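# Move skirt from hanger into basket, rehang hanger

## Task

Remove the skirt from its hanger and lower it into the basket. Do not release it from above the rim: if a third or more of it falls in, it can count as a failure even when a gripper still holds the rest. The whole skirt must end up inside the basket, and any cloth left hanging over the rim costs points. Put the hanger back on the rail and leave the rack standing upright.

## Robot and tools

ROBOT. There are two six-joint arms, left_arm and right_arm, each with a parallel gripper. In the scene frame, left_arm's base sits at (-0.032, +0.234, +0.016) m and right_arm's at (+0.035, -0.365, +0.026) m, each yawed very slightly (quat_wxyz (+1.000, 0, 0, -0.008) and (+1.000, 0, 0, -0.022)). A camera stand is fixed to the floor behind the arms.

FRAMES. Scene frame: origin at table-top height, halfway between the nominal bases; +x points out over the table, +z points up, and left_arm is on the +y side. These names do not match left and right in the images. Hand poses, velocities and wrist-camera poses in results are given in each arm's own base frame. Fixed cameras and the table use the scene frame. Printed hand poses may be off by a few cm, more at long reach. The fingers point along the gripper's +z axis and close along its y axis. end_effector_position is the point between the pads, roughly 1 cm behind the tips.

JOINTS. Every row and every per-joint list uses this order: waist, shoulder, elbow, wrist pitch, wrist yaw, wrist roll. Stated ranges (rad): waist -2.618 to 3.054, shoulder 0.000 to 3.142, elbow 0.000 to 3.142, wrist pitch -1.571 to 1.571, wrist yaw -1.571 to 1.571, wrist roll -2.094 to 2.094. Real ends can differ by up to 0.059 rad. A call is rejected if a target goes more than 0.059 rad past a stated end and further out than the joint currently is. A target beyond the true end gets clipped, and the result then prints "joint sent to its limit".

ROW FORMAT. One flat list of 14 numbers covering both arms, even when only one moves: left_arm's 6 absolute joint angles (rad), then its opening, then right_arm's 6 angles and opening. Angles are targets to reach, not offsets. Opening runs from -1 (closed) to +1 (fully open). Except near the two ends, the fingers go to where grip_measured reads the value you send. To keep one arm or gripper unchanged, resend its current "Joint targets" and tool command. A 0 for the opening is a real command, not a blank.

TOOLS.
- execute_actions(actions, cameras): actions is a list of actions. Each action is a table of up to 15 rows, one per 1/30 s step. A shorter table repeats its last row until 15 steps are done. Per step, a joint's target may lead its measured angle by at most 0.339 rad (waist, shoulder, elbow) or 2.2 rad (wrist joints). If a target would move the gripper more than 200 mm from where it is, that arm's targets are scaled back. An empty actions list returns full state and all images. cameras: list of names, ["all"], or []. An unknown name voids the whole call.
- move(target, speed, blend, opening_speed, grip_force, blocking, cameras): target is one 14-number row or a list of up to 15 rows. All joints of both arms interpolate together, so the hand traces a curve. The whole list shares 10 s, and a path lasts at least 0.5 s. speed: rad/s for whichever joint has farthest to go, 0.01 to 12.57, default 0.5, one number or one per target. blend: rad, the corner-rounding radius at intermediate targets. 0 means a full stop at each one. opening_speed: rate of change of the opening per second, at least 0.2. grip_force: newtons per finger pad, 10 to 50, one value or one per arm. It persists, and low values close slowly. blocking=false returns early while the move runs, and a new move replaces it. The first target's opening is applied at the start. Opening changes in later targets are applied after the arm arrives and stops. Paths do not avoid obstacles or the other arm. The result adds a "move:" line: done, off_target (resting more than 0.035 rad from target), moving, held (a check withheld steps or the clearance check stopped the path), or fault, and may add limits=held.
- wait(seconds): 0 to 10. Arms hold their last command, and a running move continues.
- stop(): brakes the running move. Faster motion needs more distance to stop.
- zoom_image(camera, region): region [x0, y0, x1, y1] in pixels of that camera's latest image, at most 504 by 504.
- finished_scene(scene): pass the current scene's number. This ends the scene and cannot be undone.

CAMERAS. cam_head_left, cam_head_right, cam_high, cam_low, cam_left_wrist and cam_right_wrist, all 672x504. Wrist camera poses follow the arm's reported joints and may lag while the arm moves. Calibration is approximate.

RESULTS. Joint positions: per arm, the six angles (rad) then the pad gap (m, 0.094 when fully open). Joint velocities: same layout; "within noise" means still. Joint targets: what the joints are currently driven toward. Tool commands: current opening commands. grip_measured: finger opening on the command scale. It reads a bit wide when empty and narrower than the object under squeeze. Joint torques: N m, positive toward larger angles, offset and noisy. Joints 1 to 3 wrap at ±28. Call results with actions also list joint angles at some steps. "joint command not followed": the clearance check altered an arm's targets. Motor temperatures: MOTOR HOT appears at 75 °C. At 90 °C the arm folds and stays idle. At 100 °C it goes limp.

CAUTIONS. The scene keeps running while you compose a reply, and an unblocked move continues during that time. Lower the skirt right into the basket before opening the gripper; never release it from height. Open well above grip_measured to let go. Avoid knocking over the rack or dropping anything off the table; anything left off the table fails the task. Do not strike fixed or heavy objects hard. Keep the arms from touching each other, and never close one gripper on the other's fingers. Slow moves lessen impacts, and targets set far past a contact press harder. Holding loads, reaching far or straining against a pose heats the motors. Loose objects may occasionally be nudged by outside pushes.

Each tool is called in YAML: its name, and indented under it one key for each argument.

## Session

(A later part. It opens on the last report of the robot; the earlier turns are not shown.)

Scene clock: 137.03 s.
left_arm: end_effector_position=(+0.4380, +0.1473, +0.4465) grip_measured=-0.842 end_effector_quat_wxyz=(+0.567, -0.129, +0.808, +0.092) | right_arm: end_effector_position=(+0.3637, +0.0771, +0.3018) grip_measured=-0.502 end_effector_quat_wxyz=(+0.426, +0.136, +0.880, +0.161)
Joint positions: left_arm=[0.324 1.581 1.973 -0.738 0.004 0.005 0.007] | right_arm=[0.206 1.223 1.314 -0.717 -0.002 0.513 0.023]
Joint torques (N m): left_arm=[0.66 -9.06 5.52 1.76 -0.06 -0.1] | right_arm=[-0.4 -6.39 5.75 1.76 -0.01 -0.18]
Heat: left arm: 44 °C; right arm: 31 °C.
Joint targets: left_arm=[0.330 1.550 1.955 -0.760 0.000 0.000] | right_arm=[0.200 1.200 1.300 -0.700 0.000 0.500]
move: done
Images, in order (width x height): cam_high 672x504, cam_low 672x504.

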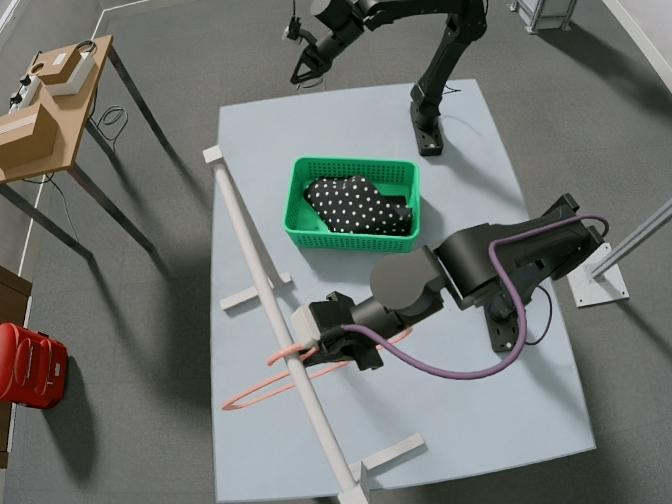

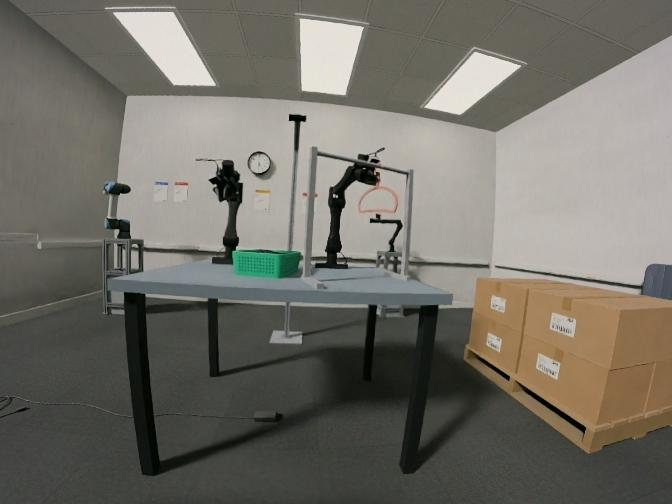

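move:
  target:
    - [0.33,1.515,1.89,-0.71,0,0,-1,0.2,1.2,1.3,-0.7,0,0.5,-0.5]
    - [0.33,1.515,1.89,-0.71,0,0,-0.3,0.2,1.2,1.3,-0.7,0,0.5,-0.5]
  speed: 0.1
  opening_speed: 0.4
  cameras: ["cam_high","cam_low","cam_head_left"]

zoom_image:
  camera: "cam_high"
  region: [230, 270, 350, 390]

zoom_image:
  camera: "cam_low"
  region: [340, 140, 420, 220]

Scene clock: 143.10 s.
left_arm: end_effector_position=(+0.4336, +0.1458, +0.4392) grip_measured=-0.302 end_effector_quat_wxyz=(+0.567, -0.129, +0.808, +0.092) | right_arm: end_effector_position=(+0.3637, +0.0771, +0.3018) grip_measured=-0.502 end_effector_quat_wxyz=(+0.426, +0.136, +0.880, +0.161)
Joint positions: left_arm=[0.324 1.545 1.903 -0.705 0.004 0.005 0.033] | right_arm=[0.206 1.223 1.314 -0.717 -0.002 0.513 0.023]
Joint torques (N m): left_arm=[0.66 -8.76 6.09 1.94 -0.08 -0.11] | right_arm=[-0.39 -6.5 5.65 1.72 -0.01 -0.15]
Motor temperatures (°C): left_arm=[26 29 38 43 23 26 26] | right_arm=[26 29 31 30 23 24 25]
Heat: left arm: 43 °C; right arm: 31 °C.
Joint targets: left_arm=[0.330 1.515 1.890 -0.710 0.000 0.000] | right_arm=[0.200 1.200 1.300 -0.700 0.000 0.500]
move: done
Images, in order (width x height): cam_head_left 672x504, cam_high 672x504, cam_low 672x504.

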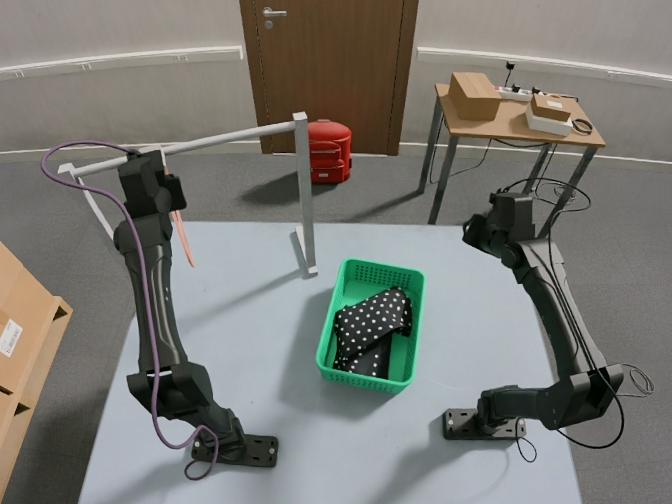

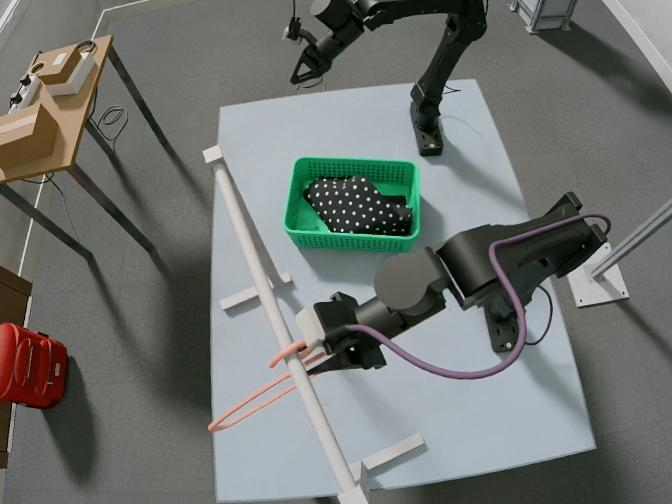

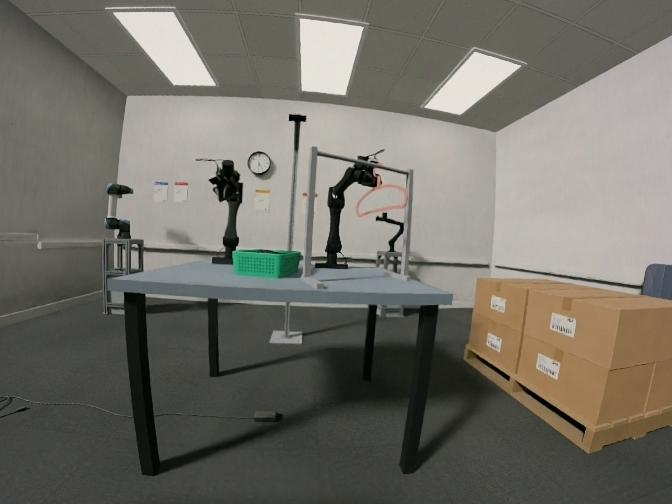

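Scaled by 4.200.

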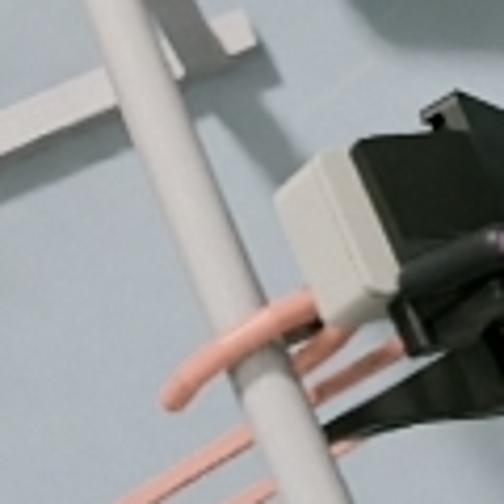

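Scaled by 6.300.

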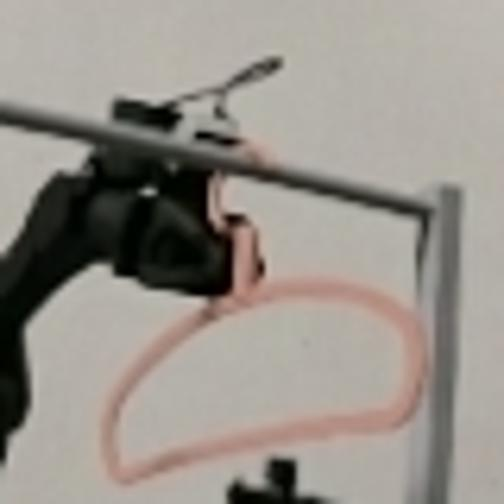

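move:
  target:
    - [0.33,1.29,1.78,-0.84,0,0,-0.1,0.2,1.2,1.3,-0.7,0,0.5,-0.5]
    - [0.33,1.16,1.80,-0.99,0,0,-0.1,0.2,1.2,1.3,-0.7,0,0.5,-0.5]
  speed: 0.2
  blend: [0.03,0]
  opening_speed: 0.5
  cameras: ["cam_high","cam_low","cam_head_left"]

zoom_image:
  camera: "cam_high"
  region: [190, 130, 440, 450]

zoom_image:
  camera: "cam_low"
  region: [340, 140, 420, 220]

Scene clock: 147.23 s.
left_arm: end_effector_position=(+0.2983, +0.1004, +0.4663) grip_measured=-0.102 end_effector_quat_wxyz=(+0.563, -0.129, +0.811, +0.092) | right_arm: end_effector_position=(+0.3637, +0.0771, +0.3018) grip_measured=-0.502 end_effector_quat_wxyz=(+0.426, +0.136, +0.880, +0.161)
Joint positions: left_arm=[0.324 1.169 1.796 -0.984 0.004 0.005 0.042] | right_arm=[0.206 1.223 1.314 -0.717 -0.002 0.513 0.023]
Joint torques (N m): left_arm=[0.64 -2.62 6.32 1.91 -0.07 -0.1] | right_arm=[-0.47 -6.38 5.65 1.76 -0.03 -0.15]
Heat: left arm: 43 °C; right arm: 31 °C.
Joint targets: left_arm=[0.330 1.160 1.800 -0.990 0.000 0.000] | right_arm=[0.200 1.200 1.300 -0.700 0.000 0.500]
move: done
Images, in order (width x height): cam_head_left 672x504, cam_high 672x504, cam_low 672x504.

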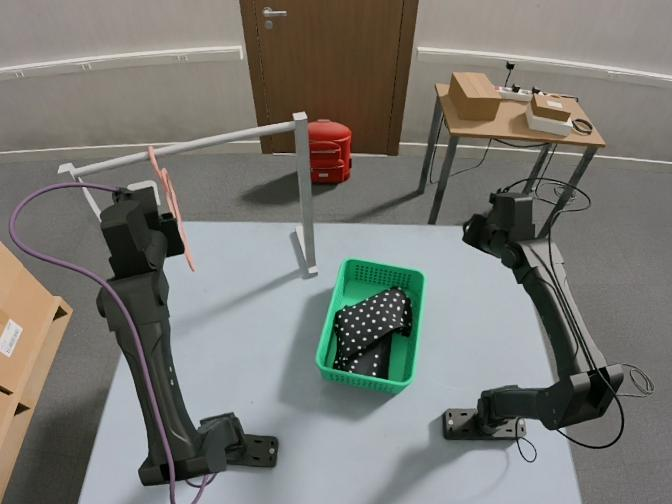

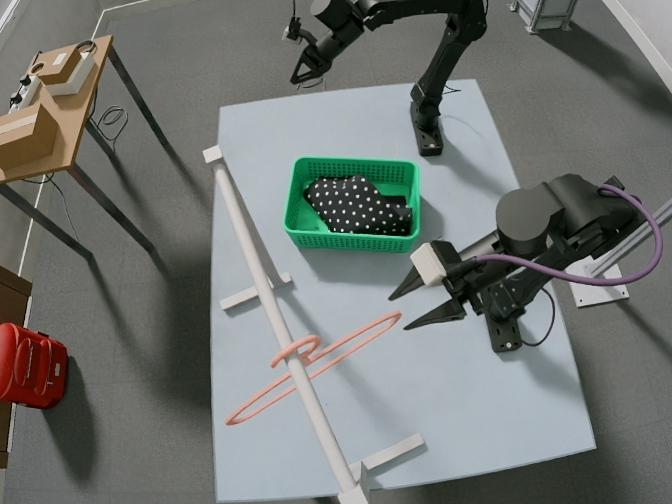

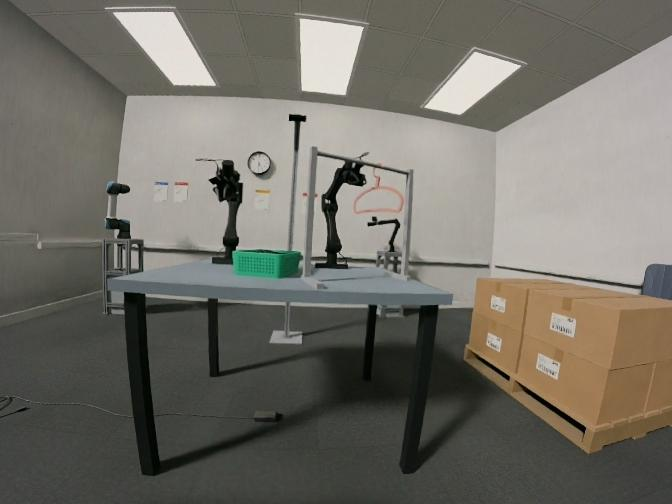

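Scaled by 1.575.

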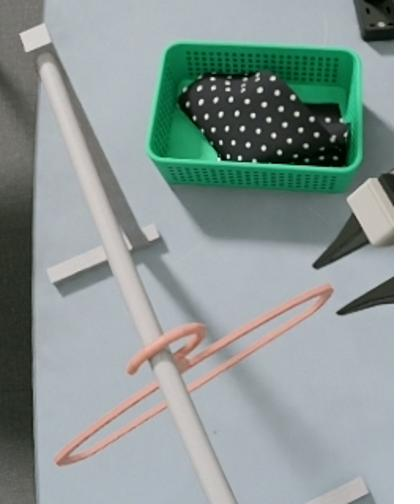

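Scaled by 6.300.

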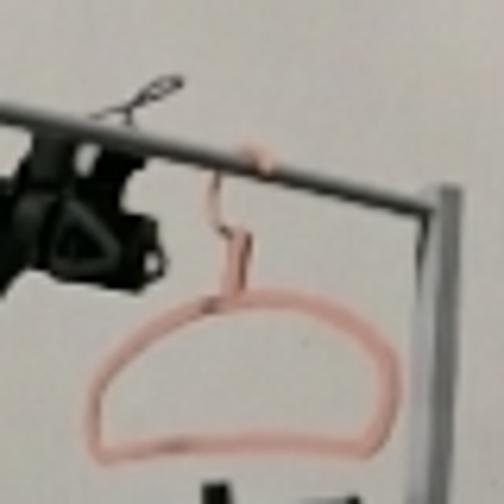

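finished_scene:
  scene: 2

The scene is finished: the task was done.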